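# Reinsert microscope slide into focus block and align marks

## Task

The camera slide, which was wound off its pinion and now lies loose on the table, must be put back into the focus block from underneath with the lens end pointing down, then raised or lowered until the mark on the slide sits level with the mark on the block; turning the knobs drives the pinion.

## Robot and tools

Robot: two Kinova Gen3 seven-joint arms, left_arm and right_arm, each fitted with a Robotiq 2F-85 two-finger gripper and a wrist camera. Bases in the scene frame: left_arm at (-0.051, +0.418, 0) m, right_arm at (-0.054, -0.329, 0) m, both yawed almost zero. Scene frame: origin at table-top height midway between the nominal bases, +x out over the table, +z up, left_arm on the +y side. Hand poses, velocities, targets and offsets are all given in each arm's own base frame, and rotations pivot about the Hand target position. Fixed cameras and the table use the scene frame. Gripper axes: fingers point along +z, and they open and close along y. end_effector_position is the point between the pads when closed. Closed fingertips reach about 19 mm past it, fully open ones about 6 mm.

The 16-number row is used by execute_actions and move. It is one flat list covering both arms: left dx, dy, dz, rx, ry, rz, left gripper position, left gripper speed, then the same eight for the right arm. Each number lies in [-1, 1]. The pose numbers are offsets from that arm's Hand target as it stood when the action or move began, not absolute poses. Scale: 1.0 equals 0.6 m, or 180 degrees for rx, ry, rz, which together form a single rotation vector. Sending the same offset again moves the arm further. Six zeros re-request the current Hand target. Gripper position is absolute: +1 fully open (85 mm), 0 about 45 mm, -1 closed; the mapping is not linear, so check position_measured_pct (roughly 50 - 50*position). Gripper speed ranges from -1 (about 20 mm/s, gentlest) through 0 (85 mm/s) to +1 (150 mm/s, strongest grip). Always restate each gripper's last position and speed numbers, because a 0 counts as a real command.

execute_actions(actions, cameras): actions is a list of actions. Each action is a table of up to 15 rows, each row one 1/30 s step, and a short table repeats its final row until 15 steps are filled. Every row is measured from the start pose of that action. An empty list returns state plus all camera images. cameras takes names, ["all"], or [].

move(target, speed, blend, blocking, cameras): straight-line paths toward either one 16-number row or a list of up to 15 rows. All rows are offsets from the same starting Hand targets. speed is in m/s, from 0.002 to 0.5 (default 0.25), given as one value or one per target. blend is a corner-rounding radius in m, where 0 means stop at each target. Moves last at least 0.5 s and at most 10 s. They do not avoid obstacles. Result adds a move: line such as done, off_target, moving, held or fault, plus any limits (paced = pose clipped, held = steps withheld by a check such as clearance). blocking=false returns after roughly 0.5 s while the motion keeps going.

wait(seconds 0 to 10), stop() to brake a running move, zoom_image(camera, region [x0,y0,x1,y1] pixels, max 504x504) on the latest image, clear_fault(arm) after a reported torque fault, read_manual (licence text only), finished_scene(scene number) which ends the scene irreversibly.

Cameras: cam_head_left, cam_head_right, cam_high, cam_low, cam_left_wrist, cam_right_wrist, all 896x504. Wrist depth lines give 7x7 grids of distances in mm (164 to 4000, '-' for none).

Results report per-arm end_effector_position (m) and quat_wxyz in the base frame, Hand target (the last commanded pose after clipping), joint positions, velocities, torques, flange force in gripper axes (noisy, includes held weight), and gripper readings. object_status: 0 moving, 1 blocked opening, 2 stopped on an object before the requested position (firm grip), 3 at the requested position or pads met (nothing held, or a soft grip). motor_current_ma is about 1000 for a firm hold and near 0 in free air. A MOTOR HOT line appears at 60 °C, and at 75 °C the arm sags for 30 to 60 s.

Control notes: orientation commands are clipped to 32 degrees away from the measured orientation at each step, and large wrist rotations can swing the elbow. The arms are stiff, so a target only millimetres past a firm contact pushes hard. To release a push, command back beyond the gripper. A torque fault (joint torque over 104.5 N m for the large joints or 51.3 N m for the wrist, or a joint lagging its plan by more than 5 degrees) stops that arm until clear_fault is called.

To grip, close to a position narrower than the object and hold it there. To release, open a few mm wider than the object. Avoid: dropping the slide or releasing it while it is moving, knocking it or anything else off the table, hard impacts against the block or table, arms touching or one gripper squeezing the other's fingers, forcing the slide in, hard grips or twisting while the part is still supported, and stopping arms unnecessarily. Time matters, thinking time included, and smooth, low-effort motion helps.

Each tool is called after ">>>" by a JSON object that holds its "fn" and its "kwargs", one argument or row to a line.

## Session

>>> {"fn": "execute_actions", "kwargs": {
  "actions": []
}}

Scene clock: 0.00 s.
left_arm: end_effector_position=(+0.6474, -0.2507, +0.1737) position_measured_pct=0.0 object_status=3 motor_current_ma=0 end_effector_quat_wxyz=(+0.260, +0.860, -0.370, +0.235) | right_arm: end_effector_position=(+0.3899, -0.1620, +0.1476) position_measured_pct=0.0 object_status=3 motor_current_ma=0 end_effector_quat_wxyz=(+0.042, +0.431, +0.899, +0.062)
Joint positions: left_arm=[0.183 0.847 -0.249 1.257 1.043 1.044 3.382] | right_arm=[0.39 0.407 0.047 1.922 -0.212 0.738 1.261]
Joint velocities: within noise
Joint torques (N m): no reading
Flange force (N): no reading
Wrist depth (mm): cam_left_wrist=[432 455 482 514 551 607 658 / 402 427 451 475 508 549 598 / 379 400 423 446 472 505 546 / 359 375 396 417 440 472 508 / 342 357 374 394 416 442 469 / 325 338 352 374 394 412 433 / 308 321 335 355 365 387 400] | cam_right_wrist=[276 281 287 292 299 305 311 / 277 282 288 294 300 307 312 / 278 284 289 295 301 308 314 / 279 285 290 296 303 309 316 / 281 286 292 297 303 310 317 / 281 287 292 298 305 311 318 / 283 288 294 300 307 313 320]
Hand target: left_arm +0.6474, -0.2507, +0.1737; +0.260, +0.860, -0.370, +0.235 | right_arm +0.3899, -0.1620, +0.1476; +0.042, +0.431, +0.899, +0.062
Tool commands: left_gripper/position=+1.0 left_gripper/speed=+1.0 right_gripper/position=+1.0 right_gripper/speed=+1.0

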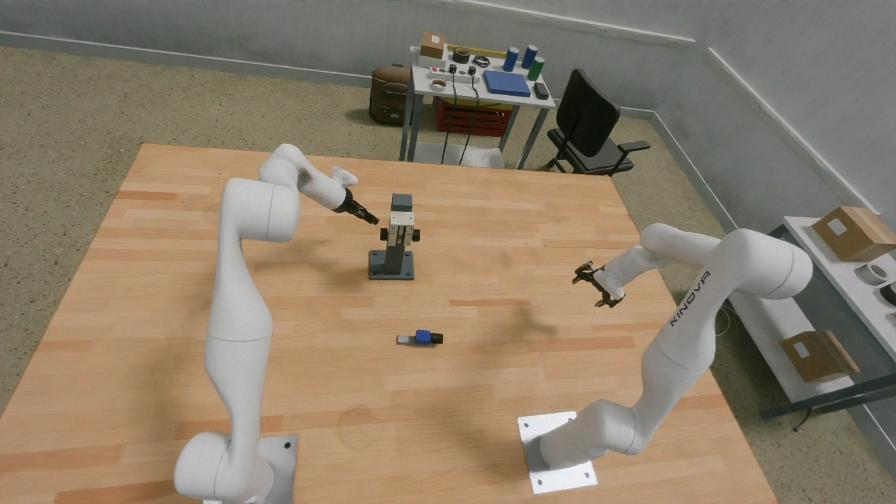

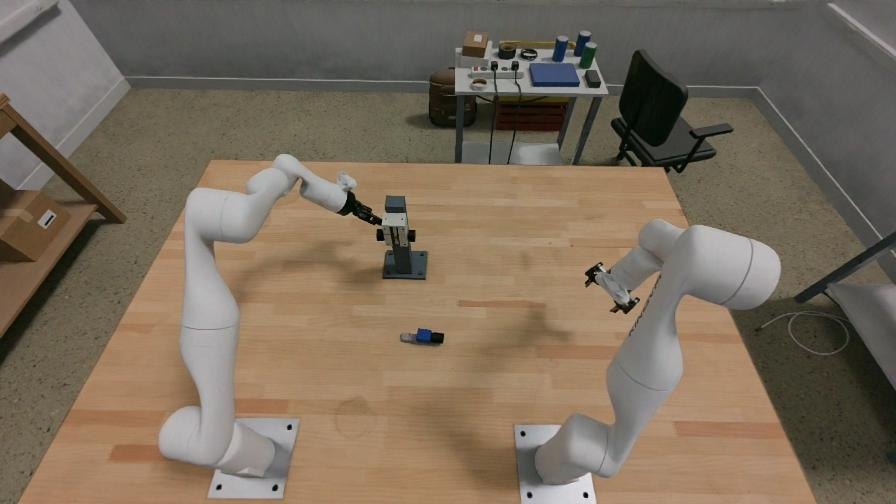

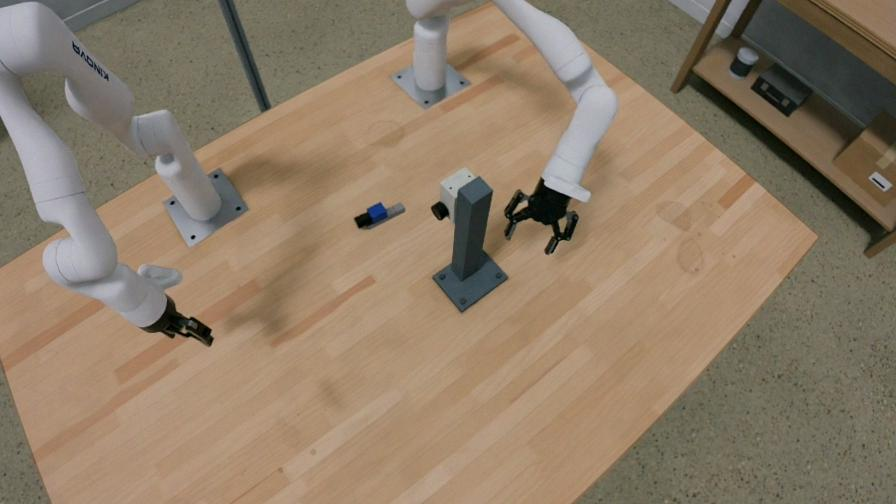

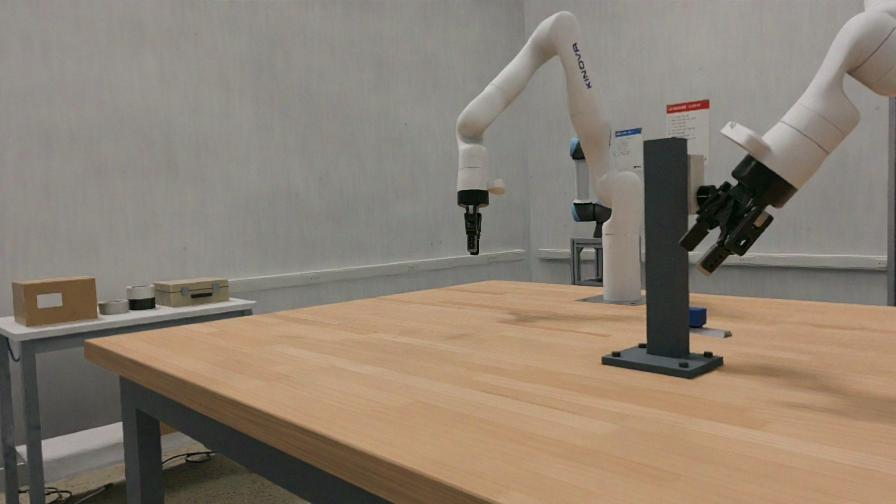

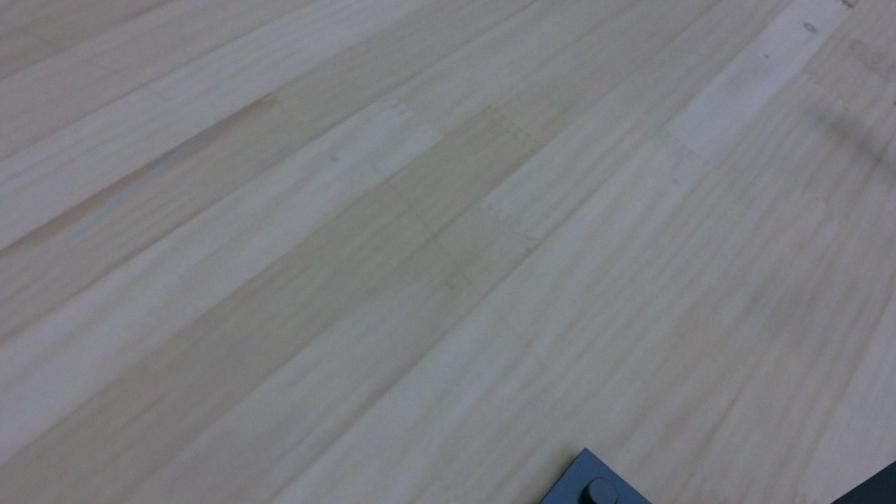

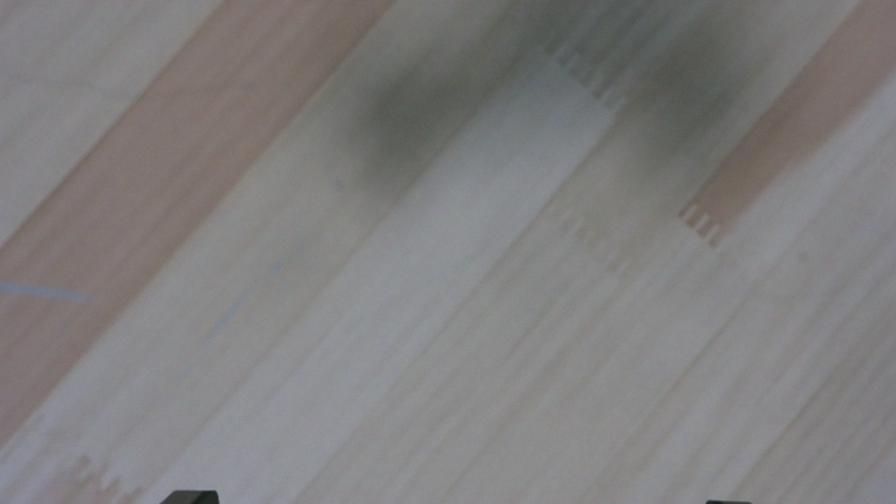

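>>> {"fn": "zoom_image", "kwargs": {
  "camera": "cam_head_right",
  "region": [340, 160, 500, 370]
}}

>>> {"fn": "zoom_image", "kwargs": {
  "camera": "cam_head_left",
  "region": [340, 170, 460, 290]
}}

>>> {"fn": "zoom_image", "kwargs": {
  "camera": "cam_high",
  "region": [340, 150, 520, 310]
}}

>>> {"fn": "zoom_image", "kwargs": {
  "camera": "cam_head_left",
  "region": [390, 320, 450, 356]
}}

Scaled by 2.400 from the camera's 896x504 image, which has a finer 1280x720 frame.

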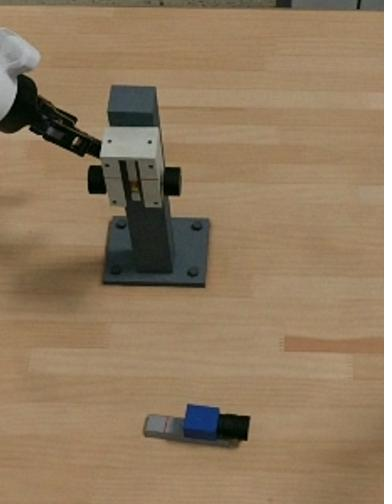

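Scaled by 4.200 from the camera's 896x504 image, which has a finer 1280x720 frame.

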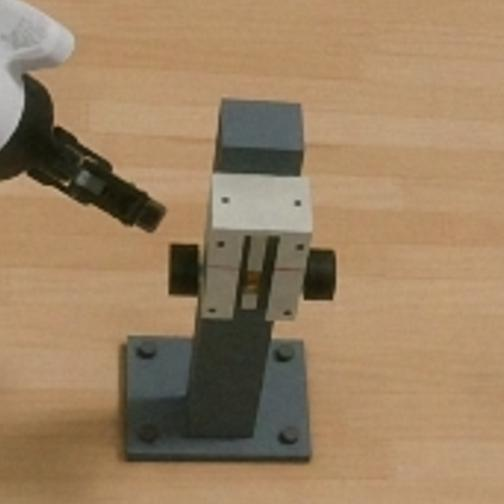

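Scaled by 2.800 from the camera's 896x504 image, which has a finer 1280x720 frame.

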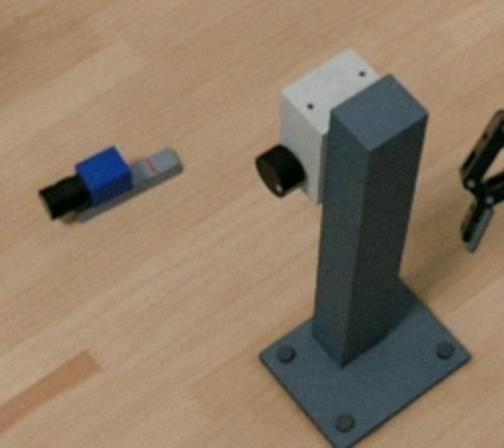

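Scaled by 8.400 from the camera's 896x504 image, which has a finer 1280x720 frame.

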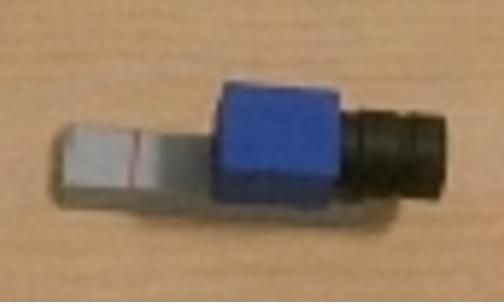

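>>> {"fn": "move", "kwargs": {
  "target": [-0.3,0.4,0.2,0,0,0,1,1,-0.13,0.75,0.12,-0.0092,0.0478,-0.215,1,1],
  "cameras": ["cam_right_wrist","cam_head_right","cam_low"]
}}

Scene clock: 27.93 s.
left_arm: end_effector_position=(+0.4674, -0.0107, +0.2937) position_measured_pct=0.0 object_status=3 motor_current_ma=0 end_effector_quat_wxyz=(+0.260, +0.860, -0.370, +0.235) | right_arm: end_effector_position=(+0.3119, +0.2880, +0.2197) position_measured_pct=0.0 object_status=3 motor_current_ma=0 end_effector_quat_wxyz=(+0.000, +0.707, +0.707, +0.000)
Joint positions: left_arm=[-0.202 0.418 -0.4 1.646 0.859 1.423 3.037] | right_arm=[-0.768 0.356 -0.05 1.705 0.02 1.08 -0.824]
Joint torques (N m): left_arm=[0.62 -16.01 -3.49 -6.51 1.96 0.57 -0.17] | right_arm=[0.98 -13.98 0.58 -5.84 -0.25 -0.13 0.28]
Flange force (N): left_arm=[3.2 -4.1 -2.2] | right_arm=[5.5 1.5 -5.0]
Wrist depth (mm): cam_left_wrist=[602 640 674 729 436 360 918 / 564 595 625 670 458 764 833 / 533 559 592 613 501 705 759 / 502 529 552 562 599 654 697 / 477 499 521 541 576 609 646 / 450 473 493 517 543 570 588 / 425 450 468 487 511 536 558] | cam_right_wrist=[368 367 367 367 366 365 364 / 369 368 368 367 366 366 365 / 370 369 369 367 368 367 366 / 370 370 369 323 368 367 367 / 371 371 370 330 369 369 367 / 371 372 371 370 369 368 368 / 372 372 371 370 370 369 369]
Hand target: left_arm +0.4674, -0.0107, +0.2937; +0.260, +0.860, -0.370, +0.235 | right_arm +0.3119, +0.2881, +0.2197; +0.000, +0.707, +0.707, +0.000
Off the commanded pose: left_arm 0.000 m, 0 deg | right_arm 0.000 m, 0 deg.
move: done
camera_calibration:
cam_right_wrist: T_world_to_cam=[[0.999669, 0.0178461, -0.0185205, -0.310788], [0.0184698, -0.999249, 0.034069, 0.330781], [-0.0178986, -0.0343998, -0.999248, 0.384364], [0, 0, 0, 1]] pos_world=[0.311455, 0.349301, 0.367049]
Images, in order (width x height): cam_head_right 896x504, cam_low 896x504, cam_right_wrist 896x504.

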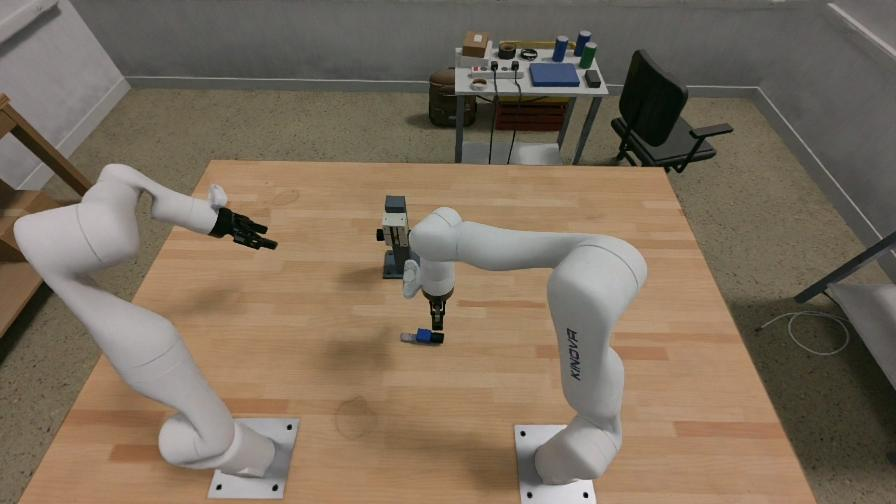

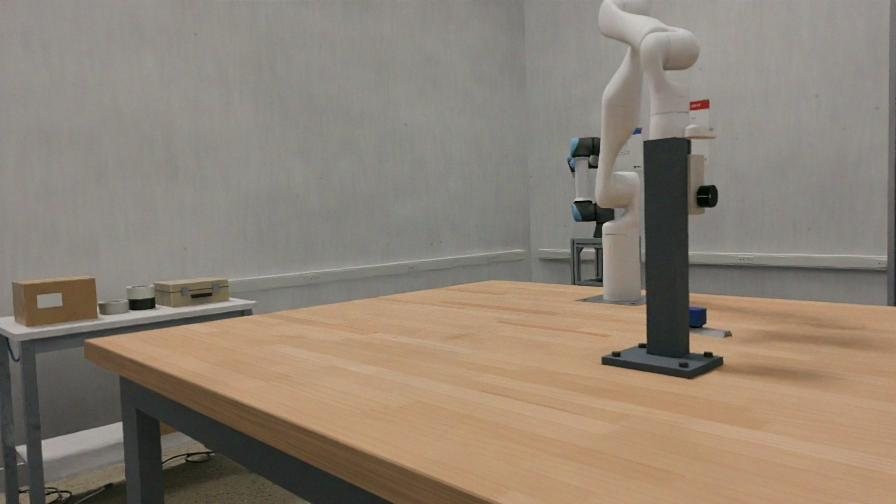

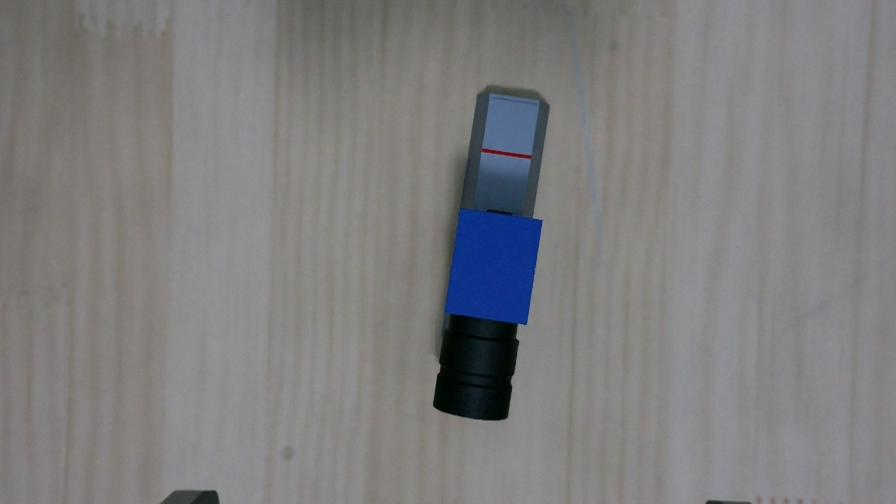

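>>> {"fn": "move", "kwargs": {
  "target": [
    [0,0,0,0,0,0,1,1,0.0202,0.075,-0.2,0,0,-0.0411,0.2,1],
    [0,0,0,0,0,0,1,1,0.0202,0.075,-0.313,0,0,-0.0411,0.2,1]
  ],
  "speed": [0.25,0.1],
  "cameras": ["cam_right_wrist","cam_high"]
}}

Scene clock: 40.93 s.
left_arm: end_effector_position=(+0.4674, -0.0107, +0.2937) position_measured_pct=0.0 object_status=3 motor_current_ma=0 end_effector_quat_wxyz=(+0.260, +0.860, -0.370, +0.235) | right_arm: end_effector_position=(+0.3240, +0.3330, +0.0319) position_measured_pct=39.8 object_status=3 motor_current_ma=0 end_effector_quat_wxyz=(+0.000, +0.751, +0.660, +0.000)
Joint positions: left_arm=[-0.202 0.418 -0.4 1.646 0.859 1.423 3.037] | right_arm=[-0.836 0.73 -0.026 1.788 0.03 0.624 -1.009]
Joint torques (N m): left_arm=[0.63 -16.06 -3.48 -6.6 1.93 0.53 -0.19] | right_arm=[1 -17.71 0.68 -3.28 -0.25 -0.11 0.24]
Flange force (N): left_arm=[3.1 -4.1 -2.1] | right_arm=[6.3 1.4 -2.6]
Wrist depth (mm): cam_left_wrist=[601 639 678 726 436 359 930 / 565 598 627 670 460 759 826 / 533 560 594 612 501 704 756 / 505 529 553 561 599 653 699 / 475 499 524 541 576 611 623 / 449 472 492 518 543 574 574 / 425 448 469 489 509 538 557] | cam_right_wrist=[180 180 180 179 179 179 179 / 181 180 180 180 180 179 179 / 181 181 181 176 180 179 179 / 182 181 181 170 180 180 179 / 182 182 181 171 180 180 180 / 182 182 181 171 181 180 180 / 183 182 182 - 181 181 181]
Hand target: left_arm +0.4674, -0.0107, +0.2937; +0.260, +0.860, -0.370, +0.235 | right_arm +0.3240, +0.3331, +0.0319; +0.000, +0.751, +0.660, +0.000
Off the commanded pose: left_arm 0.000 m, 0 deg | right_arm 0.000 m, 0 deg.
move: done
camera_calibration:
cam_right_wrist: T_world_to_cam=[[0.993648, -0.110992, -0.0185412, -0.28232], [-0.110319, -0.993313, 0.0340539, 0.421619], [-0.0221969, -0.0317922, -0.999248, 0.198991], [0, 0, 0, 1]] pos_world=[0.331456, 0.393791, 0.179249]
Images, in order (width x height): cam_high 896x504, cam_right_wrist 896x504.

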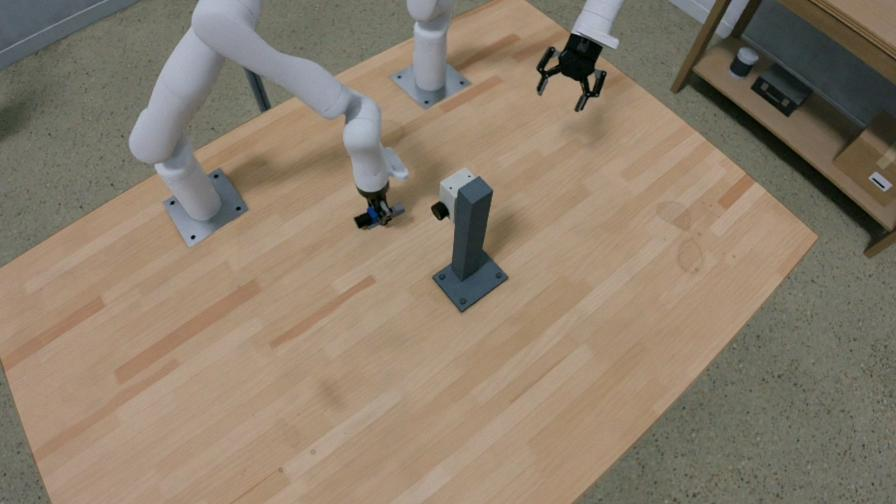

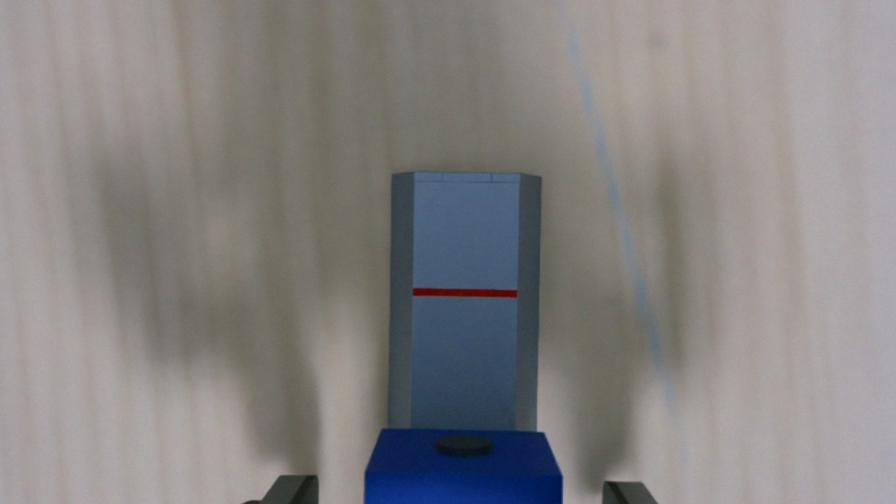

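>>> {"fn": "move", "kwargs": {
  "target": [
    [0,0,0,0,0,0,1,1,0,0,0,0,0,0,-0.6,-1],
    [0,0,0,0,0,0,1,1,0,0,0.1,0,0,0,-0.6,-1]
  ],
  "speed": 0.1,
  "cameras": ["cam_right_wrist","cam_high"]
}}

Scene clock: 45.63 s.
left_arm: end_effector_position=(+0.4674, -0.0107, +0.2937) position_measured_pct=0.0 object_status=3 motor_current_ma=0 end_effector_quat_wxyz=(+0.260, +0.860, -0.370, +0.235) | right_arm: end_effector_position=(+0.3240, +0.3330, +0.0918) position_measured_pct=65.4 object_status=2 motor_current_ma=1000 end_effector_quat_wxyz=(+0.000, +0.751, +0.660, +0.000)
Joint positions: left_arm=[-0.202 0.418 -0.4 1.646 0.859 1.423 3.037] | right_arm=[-0.834 0.618 -0.028 1.747 0.024 0.776 -1.003]
Joint torques (N m): left_arm=[0.66 -16.09 -3.52 -6.59 2 0.59 -0.21] | right_arm=[0.94 -18.56 0.64 -5.04 -0.24 -0.14 0.25]
Flange force (N): left_arm=[3.1 -4.1 -2.0] | right_arm=[6.2 1.3 0.0]
Wrist depth (mm): cam_left_wrist=[604 641 676 725 436 360 926 / 564 597 628 669 459 762 830 / 533 560 591 611 500 703 760 / 502 526 554 560 602 653 698 / 476 499 521 542 575 608 646 / 449 473 492 519 544 569 590 / 426 447 467 490 511 536 560] | cam_right_wrist=[240 240 239 239 239 238 238 / 241 240 240 239 239 239 238 / 241 240 240 240 239 239 239 / 242 241 241 171 240 239 239 / 242 242 241 171 241 240 240 / 243 242 242 171 241 240 240 / 243 243 242 - 241 241 240]
Hand target: left_arm +0.4674, -0.0107, +0.2937; +0.260, +0.860, -0.370, +0.235 | right_arm +0.3240, +0.3331, +0.0918; +0.000, +0.751, +0.660, +0.000
Off the commanded pose: left_arm 0.000 m, 0 deg | right_arm 0.000 m, 0 deg.
move: done
camera_calibration:
cam_right_wrist: T_world_to_cam=[[0.993648, -0.110993, -0.01853, -0.281209], [-0.110318, -0.993309, 0.0341532, 0.419551], [-0.0221968, -0.0318921, -0.999245, 0.258984], [0, 0, 0, 1]] pos_world=[0.331456, 0.393791, 0.239249]
Images, in order (width x height): cam_high 896x504, cam_right_wrist 896x504.

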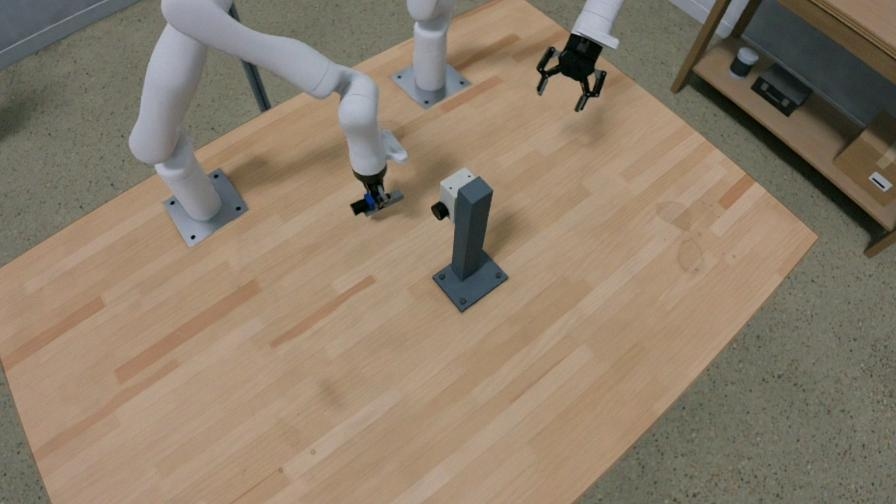

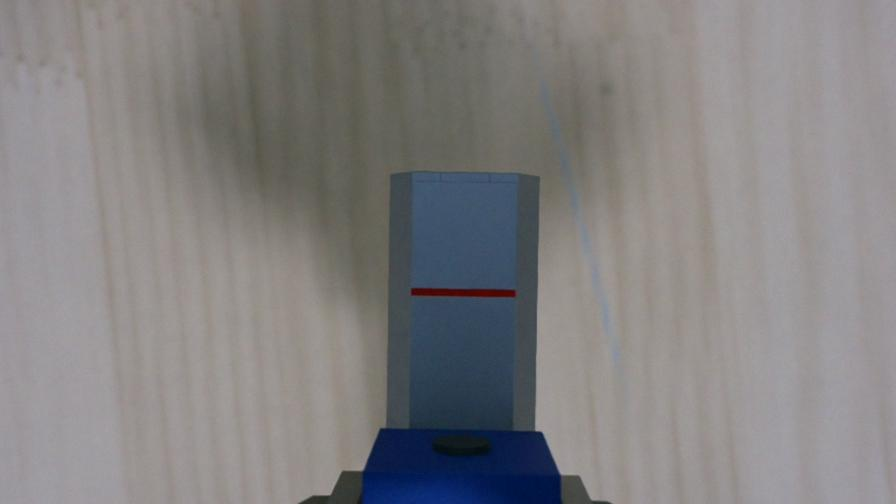

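>>> {"fn": "move", "kwargs": {
  "target": [0,0,0,0,0,0,1,1,0.01,0.112,0.28,0.3514,-0.4074,-0.3588,-0.6,-1],
  "cameras": ["cam_right_wrist","cam_high","cam_head_left","cam_head_right"]
}}

Scene clock: 58.07 s.
left_arm: end_effector_position=(+0.4674, -0.0107, +0.2937) position_measured_pct=0.0 object_status=3 motor_current_ma=0 end_effector_quat_wxyz=(+0.260, +0.860, -0.370, +0.235) | right_arm: end_effector_position=(+0.3300, +0.4002, +0.2598) position_measured_pct=65.4 object_status=2 motor_current_ma=1000 end_effector_quat_wxyz=(+0.007, +0.707, -0.007, +0.707)
Joint positions: left_arm=[-0.202 0.418 -0.4 1.646 0.859 1.423 3.037] | right_arm=[-2.315 1.849 1.719 2.027 -0.786 0.429 -2.501]
Joint torques (N m): left_arm=[0.73 -15.97 -3.47 -6.52 2 0.66 -0.12] | right_arm=[1.08 -13.43 12.06 4.02 1.22 -2.55 0.25]
Flange force (N): left_arm=[2.9 -4.0 -2.1] | right_arm=[-4.1 -4.0 -1.5]
Wrist depth (mm): cam_left_wrist=[601 639 676 722 435 360 927 / 564 597 629 673 459 759 835 / 531 559 592 616 502 704 760 / 503 527 552 560 599 649 699 / 477 499 522 540 578 609 643 / 450 472 494 516 543 571 601 / 425 447 467 489 511 536 563] | cam_right_wrist=[2921 2921 2883 2908 2858 2833 2883 / 2895 2947 2870 2883 2858 2883 2846 / 2908 2895 2883 367 2895 2870 2883 / 2921 2895 - 171 - 2908 2870 / 2908 2921 - 171 - 2908 2883 / 2947 2908 - 171 - 1658 1602 / 2934 2934 - - - 2740 2360]
Hand target: left_arm +0.4674, -0.0107, +0.2937; +0.260, +0.860, -0.370, +0.235 | right_arm +0.3300, +0.4002, +0.2598; +0.007, +0.707, -0.007, +0.707
Off the commanded pose: left_arm 0.000 m, 0 deg | right_arm 0.000 m, 0 deg.
move: done
camera_calibration:
cam_right_wrist: T_world_to_cam=[[0.000321083, -0.999841, 0.0178087, 0.397503], [-0.034598, -0.0178092, -0.999243, 0.33436], [0.999401, -0.000295308, -0.0345983, -0.171303], [0, 0, 0, 1]] pos_world=[0.182641, 0.403344, 0.321101]
Images, in order (width x height): cam_head_left 896x504, cam_head_right 896x504, cam_high 896x504, cam_right_wrist 896x504.

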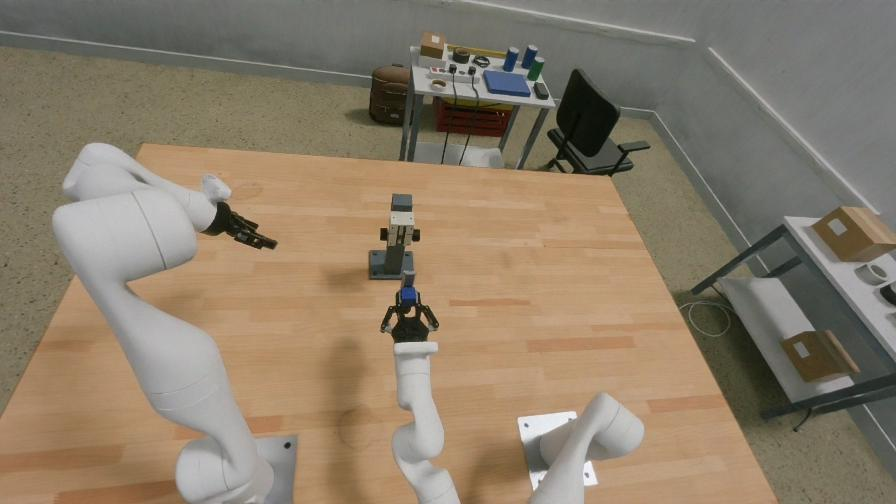

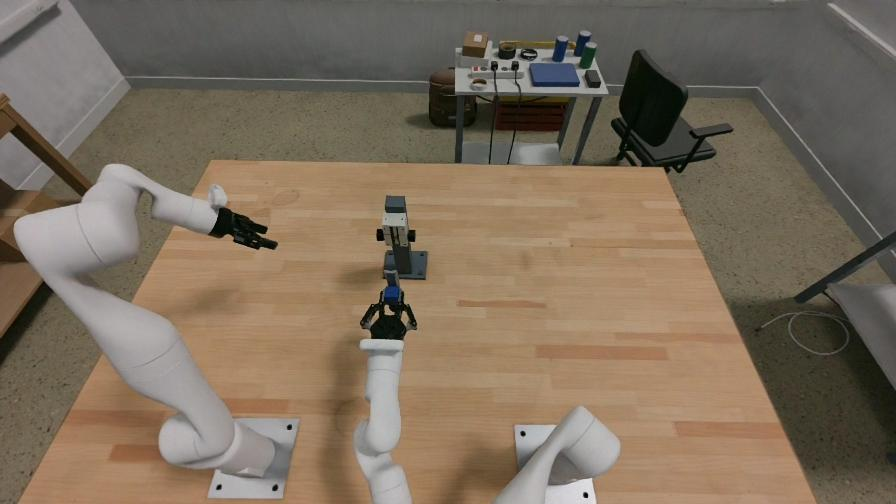

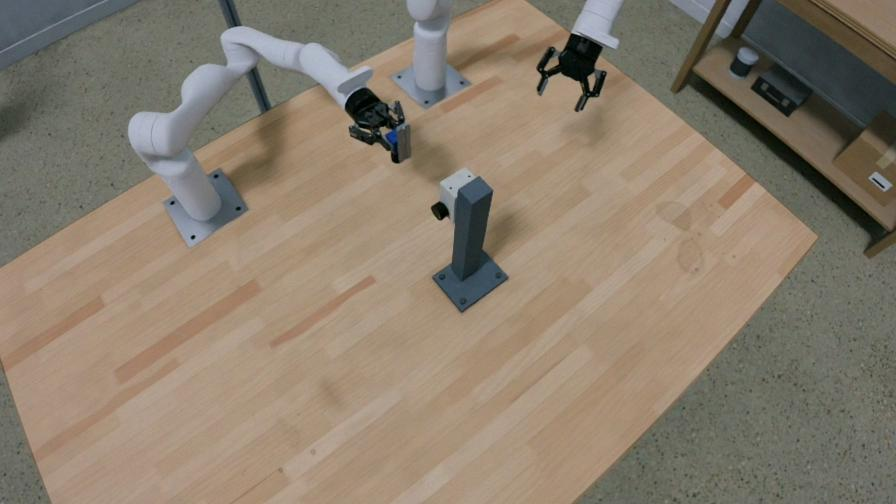

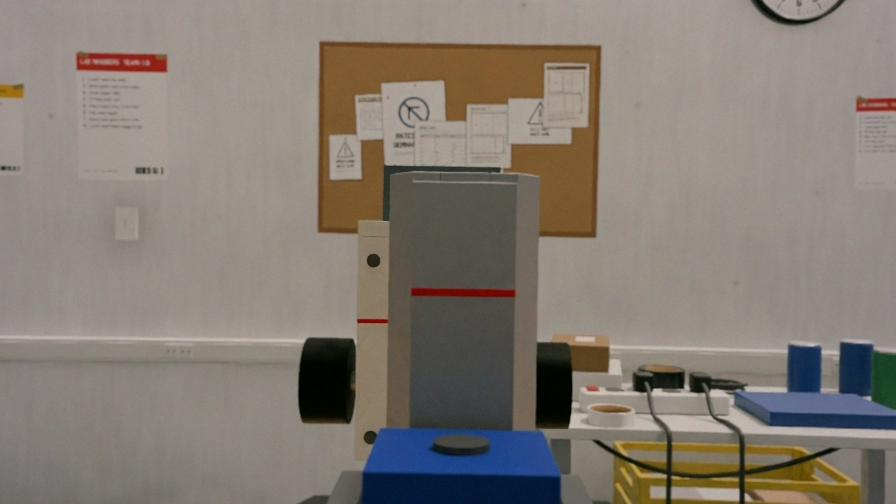

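>>> {"fn": "move", "kwargs": {
  "target": [0,0,0,0,0,0,1,1,0,0,-0.2333,0,0,0,-0.6,-1],
  "cameras": ["cam_right_wrist","cam_low"]
}}

Scene clock: 61.77 s.
left_arm: end_effector_position=(+0.4674, -0.0107, +0.2937) position_measured_pct=0.0 object_status=3 motor_current_ma=0 end_effector_quat_wxyz=(+0.260, +0.860, -0.370, +0.235) | right_arm: end_effector_position=(+0.3300, +0.4003, +0.1199) position_measured_pct=65.4 object_status=2 motor_current_ma=1000 end_effector_quat_wxyz=(+0.007, +0.707, -0.007, +0.707)
Joint positions: left_arm=[-0.202 0.418 -0.4 1.646 0.859 1.423 3.037] | right_arm=[-2.381 2.168 1.573 1.92 -0.883 0.569 -2.773]
Joint torques (N m): left_arm=[0.66 -16.01 -3.46 -6.5 1.98 0.51 -0.13] | right_arm=[1.05 -11.38 10.73 8.67 1.99 -1.6 0.24]
Flange force (N): left_arm=[3.1 -4.3 -2.4] | right_arm=[-5.9 -3.5 -2.5]
Wrist depth (mm): cam_left_wrist=[603 638 675 728 435 360 934 / 563 596 628 669 459 762 831 / 533 560 593 616 499 701 757 / 503 526 553 559 599 650 694 / 477 498 520 542 577 609 646 / 450 472 494 517 546 572 583 / 426 446 467 489 511 536 558] | cam_right_wrist=[2883 2908 324 322 322 2895 2870 / 2883 2846 2883 366 2858 2858 2858 / 2934 2908 2921 366 2858 2883 2870 / 2870 2921 - 171 - 2908 2934 / 2947 2895 - 171 - 1653 1564 / 889 900 828 171 - 866 1933 / 635 640 - - - 663 627]
Hand target: left_arm +0.4674, -0.0107, +0.2937; +0.260, +0.860, -0.370, +0.235 | right_arm +0.3300, +0.4003, +0.1199; +0.007, +0.707, -0.007, +0.707
Off the commanded pose: left_arm 0.000 m, 0 deg | right_arm 0.000 m, 0 deg.
move: done
camera_calibration:
cam_right_wrist: T_world_to_cam=[[0.000321098, -0.999841, 0.0178093, 0.399996], [-0.0345981, -0.0178098, -0.999243, 0.194467], [0.999401, -0.000295313, -0.0345983, -0.176147], [0, 0, 0, 1]] pos_world=[0.182641, 0.403344, 0.181101]
Images, in order (width x height): cam_low 896x504, cam_right_wrist 896x504.

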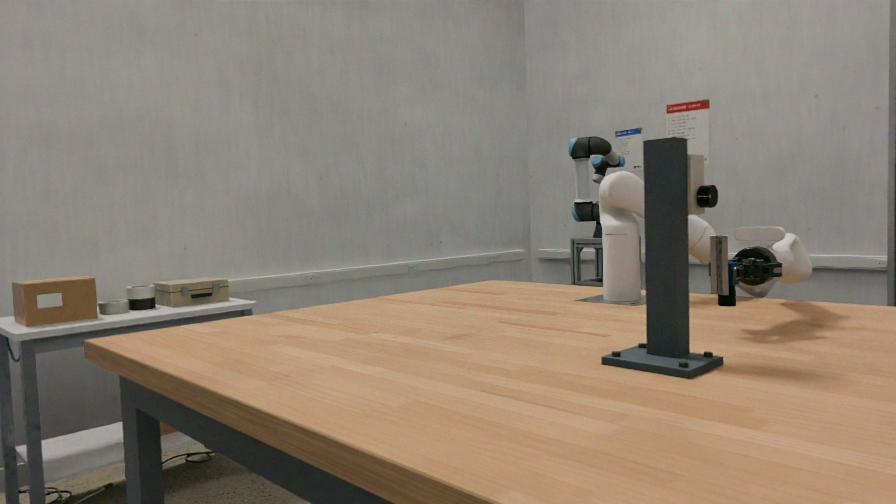

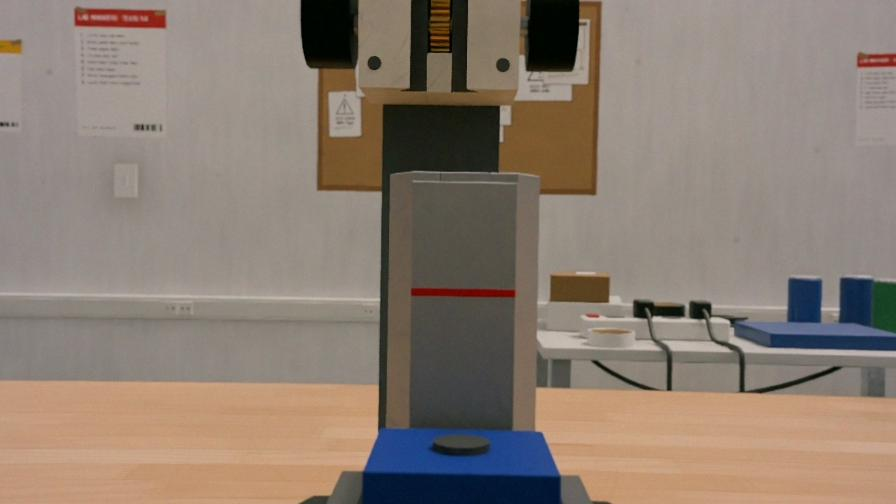

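>>> {"fn": "zoom_image", "kwargs": {
  "camera": "cam_right_wrist",
  "region": [280, 0, 620, 200]
}}

>>> {"fn": "zoom_image", "kwargs": {
  "camera": "cam_low",
  "region": [630, 120, 830, 320]
}}

Scaled by 1.482 from the camera's 896x504 image, which has a finer 1280x720 frame.

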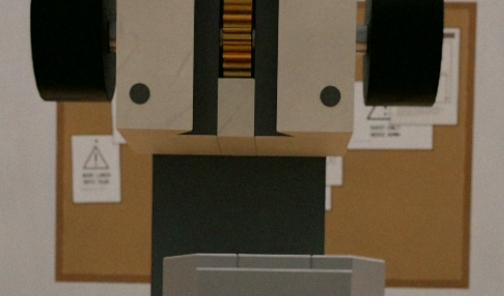

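Scaled by 2.520 from the camera's 896x504 image, which has a finer 1280x720 frame.

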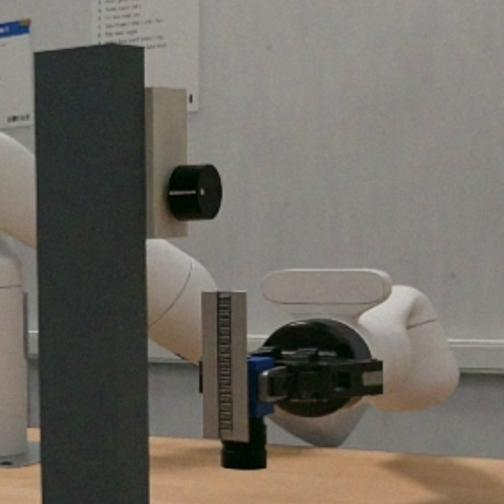

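>>> {"fn": "move", "kwargs": {
  "target": [0,0,0,0,0,0,1,1,0.1167,0.0107,-0.0167,0,-0.0444,0,-0.6,-1],
  "cameras": ["cam_right_wrist"]
}}

>>> {"fn": "zoom_image", "kwargs": {
  "camera": "cam_right_wrist",
  "region": [310, 0, 590, 200]
}}

>>> {"fn": "zoom_image", "kwargs": {
  "camera": "cam_right_wrist",
  "region": [370, 150, 570, 310]
}}

Scene clock: 86.63 s.
left_arm: end_effector_position=(+0.4674, -0.0107, +0.2937) position_measured_pct=0.0 object_status=3 motor_current_ma=0 end_effector_quat_wxyz=(+0.260, +0.860, -0.370, +0.235) | right_arm: end_effector_position=(+0.3455, +0.4433, +0.1130) position_measured_pct=65.4 object_status=2 motor_current_ma=1000 end_effector_quat_wxyz=(-0.041, +0.680, +0.013, +0.732)
Joint positions: left_arm=[-0.202 0.418 -0.4 1.646 0.859 1.423 3.037] | right_arm=[-2.332 2.201 1.552 1.828 -0.723 0.467 -3.023]
Joint torques (N m): left_arm=[0.72 -16.03 -3.46 -6.54 1.99 0.57 -0.19] | right_arm=[27.04 26.29 11.33 9.36 1.7 -0.75 0.23]
Flange force (N): left_arm=[3.1 -4.2 -2.3] | right_arm=[74.7 28.7 -61.1]
Flange force when the fault began (N): right_arm=[140.1 54.9 -110.3]
Wrist depth (mm): cam_left_wrist=[604 641 677 724 436 361 926 / 563 598 627 668 458 761 829 / 533 561 591 616 499 704 758 / 504 527 553 560 599 655 698 / 477 497 524 539 575 610 646 / 450 473 494 516 542 572 576 / 426 447 467 488 510 537 444] | cam_right_wrist=[3098 2973 3000 321 316 311 2774 / 3098 3041 2987 2908 354 2833 2774 / 3084 3014 2960 2833 355 2809 2786 / 3028 3014 - 171 352 2798 2798 / 3028 3000 - 171 351 1683 2751 / 3028 2960 - 171 350 1467 1531 / 832 814 - - - 702 753]
Hand target: left_arm +0.4674, -0.0107, +0.2937; +0.260, +0.860, -0.370, +0.235 | right_arm +0.3455, +0.4433, +0.1130; -0.041, +0.680, +0.013, +0.732 (not the last commanded pose)
Tool commands: left_gripper/position=+1.0 left_gripper/speed=+1.0 right_gripper/position=-0.6 right_gripper/speed=-1.0
Off the commanded pose: left_arm 0.000 m, 0 deg | right_arm 0.066 m, 7 deg.
TORQUE FAULT: joint 1 (waist) of the right arm strayed more than 5 degrees from its planned motion, and that arm stopped. A torque fault puts only its own arm into a fault stop. That arm's remaining commands of this call were not run. That arm may still press on what stopped it. That arm is still stopped at the end of this call. While its stop runs, that arm, its gripper or tool too, takes no new command.
CLEAR FAULT: the right arm stays stopped (ARMSTATE_IN_FAULT) until you call clear_fault(arm="right_arm").
TORQUE WARNING: the torque sensor of joint 2 (shoulder) of the right arm reached its warning level (56.7 N m).
move: fault (right_arm)
camera_calibration:
cam_right_wrist: T_world_to_cam=[[0.0951579, -0.995318, -0.0169629, 0.412394], [0.0381215, 0.0206713, -0.999059, 0.146707], [0.994732, 0.0944217, 0.03991, -0.240665], [0, 0, 0, 1]] pos_world=[0.194562, 0.430155, 0.163169]
Images, in order (width x height): cam_right_wrist 896x504.

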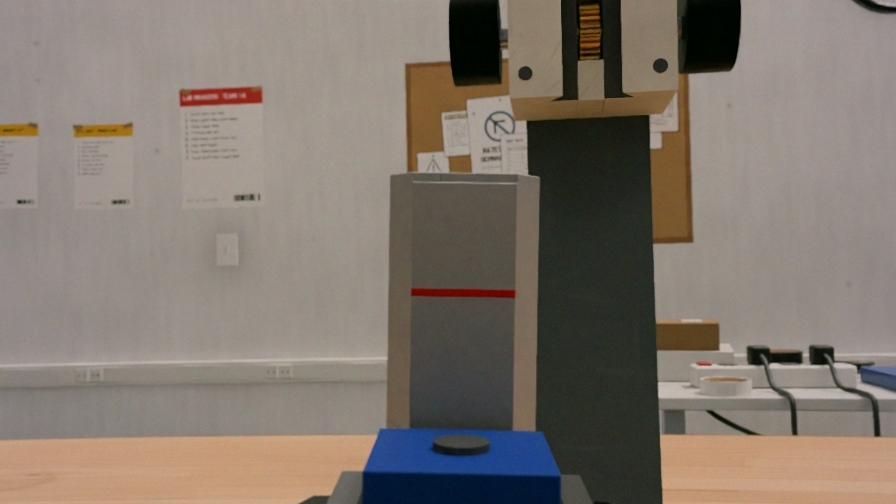

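Scaled by 1.800 from the camera's 896x504 image, which has a finer 1280x720 frame.

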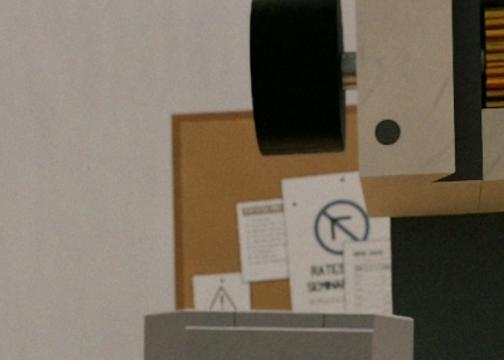

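Scaled by 2.520 from the camera's 896x504 image, which has a finer 1280x720 frame.

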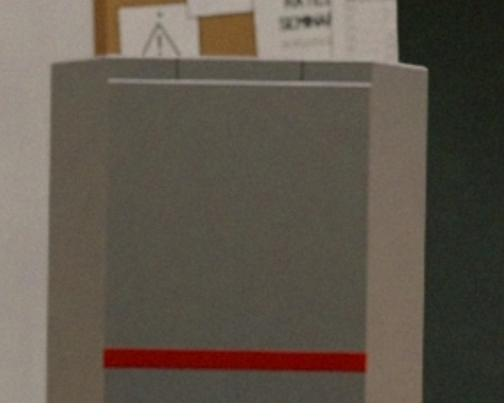

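>>> {"fn": "clear_fault", "kwargs": {
  "arm": "right_arm",
  "cameras": ["cam_head_left","cam_head_right","cam_high","cam_low"]
}}

Scene clock: 88.17 s.
left_arm: end_effector_position=(+0.4674, -0.0107, +0.2937) position_measured_pct=0.0 object_status=3 motor_current_ma=0 end_effector_quat_wxyz=(+0.260, +0.860, -0.370, +0.235) | right_arm: end_effector_position=(+0.3455, +0.4433, +0.1130) position_measured_pct=65.4 object_status=2 motor_current_ma=1000 end_effector_quat_wxyz=(-0.041, +0.680, +0.013, +0.732)
Joint positions: left_arm=[-0.202 0.418 -0.4 1.646 0.859 1.423 3.037] | right_arm=[-2.332 2.201 1.552 1.828 -0.723 0.467 -3.023]
Joint torques (N m): left_arm=[0.71 -16.06 -3.43 -6.57 1.99 0.56 -0.19] | right_arm=[27 26.25 11.4 9.42 1.7 -0.72 0.24]
Flange force (N): left_arm=[3.0 -4.2 -2.2] | right_arm=[74.5 28.7 -60.9]
Wrist depth (mm): cam_left_wrist=[603 642 677 726 438 360 927 / 563 596 631 668 459 765 827 / 532 560 593 616 500 706 757 / 505 529 552 560 599 651 698 / 477 497 521 541 574 612 643 / 449 472 493 516 542 571 576 / 426 448 468 488 511 536 443] | cam_right_wrist=[3084 3041 3000 321 316 311 2809 / 3070 3041 2960 2895 353 2798 2821 / 3070 3000 2960 2921 355 2786 2786 / 3041 3014 - 171 353 2774 2798 / 3055 3000 - 171 352 1683 2763 / 3000 2973 - 171 350 1457 1524 / 830 813 - - - 702 754]
Hand target: left_arm +0.4674, -0.0107, +0.2937; +0.260, +0.860, -0.370, +0.235 | right_arm +0.3455, +0.4433, +0.1130; -0.041, +0.680, +0.013, +0.732 (not the last commanded pose)
Tool commands: left_gripper/position=+1.0 left_gripper/speed=+1.0 right_gripper/position=-0.6 right_gripper/speed=-1.0
Off the commanded pose: left_arm 0.000 m, 0 deg | right_arm 0.066 m, 7 deg.
TORQUE FAULT, CONTINUED: the right arm's stop, for the torque fault of joint 1 (waist) that an earlier result reported, is over. The call counts as one of the actions that you can send in this scene. That arm's target is now where it stood when the stop ended, not its last command. That arm's gripper keeps its grip as last carried out, and that arm accepts commands again: back off and push less far.
CLEAR FAULT: your call cleared the right arm's torque fault.
Images, in order (width x height): cam_head_left 896x504, cam_head_right 896x504, cam_high 896x504, cam_low 896x504.

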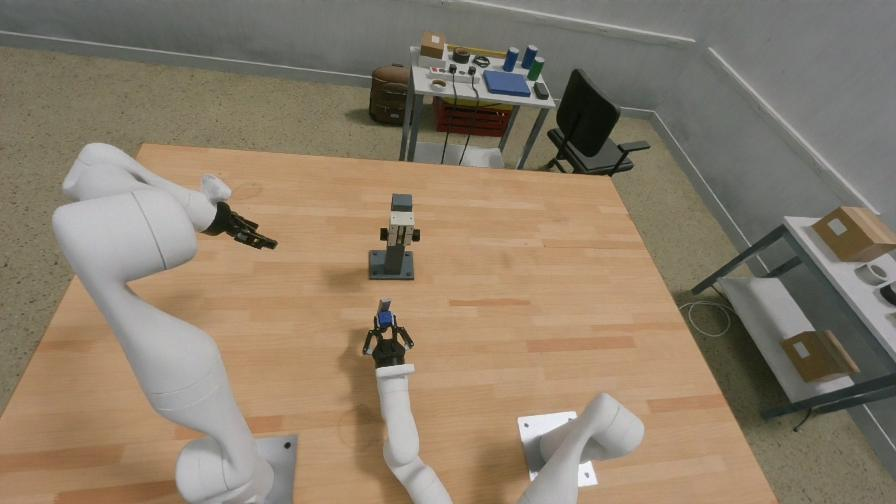

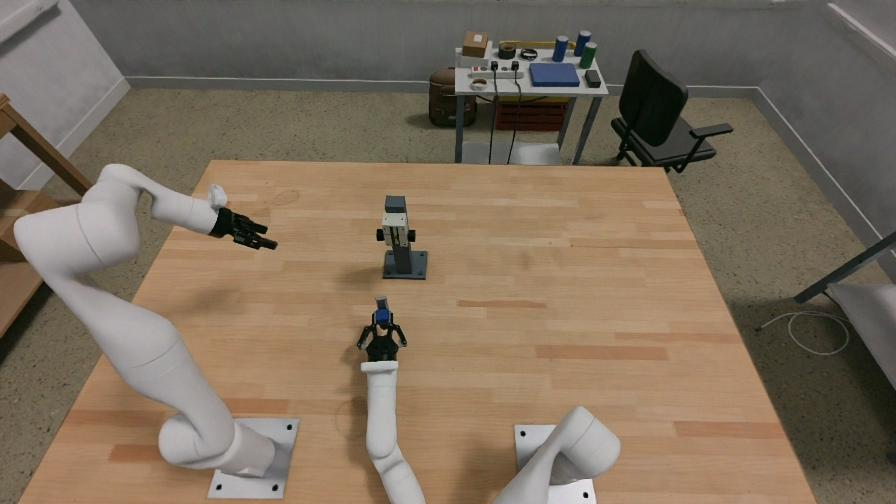

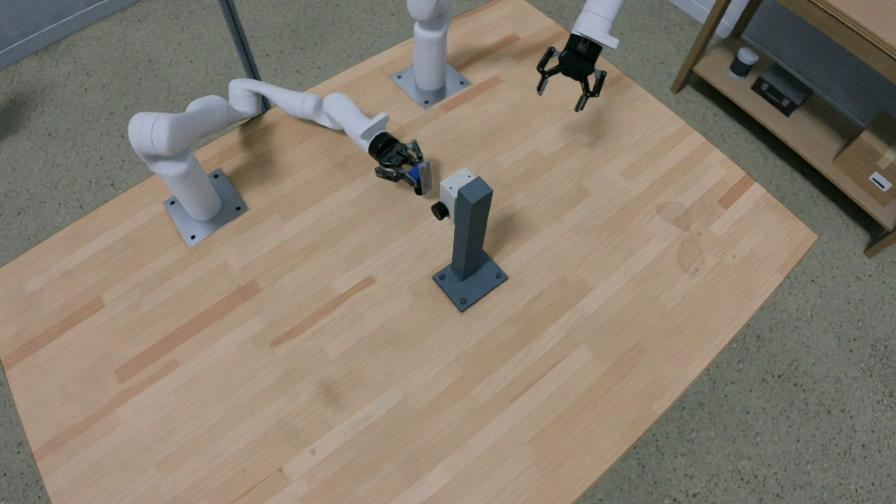

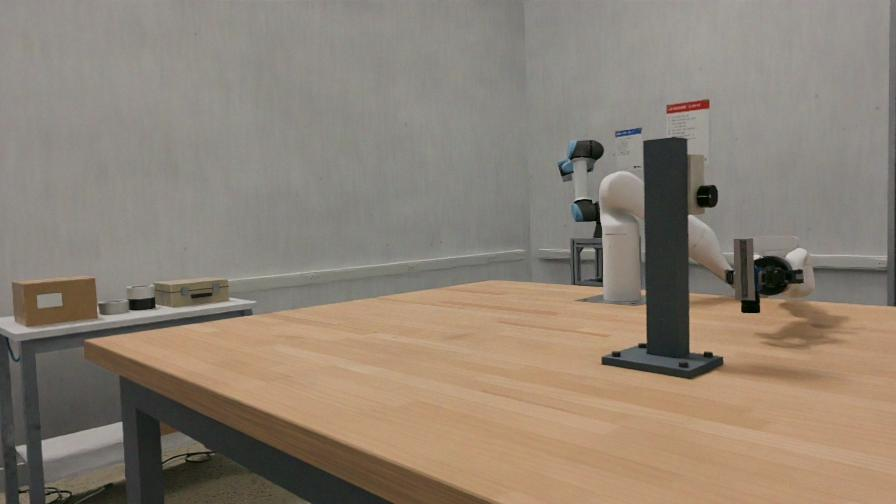

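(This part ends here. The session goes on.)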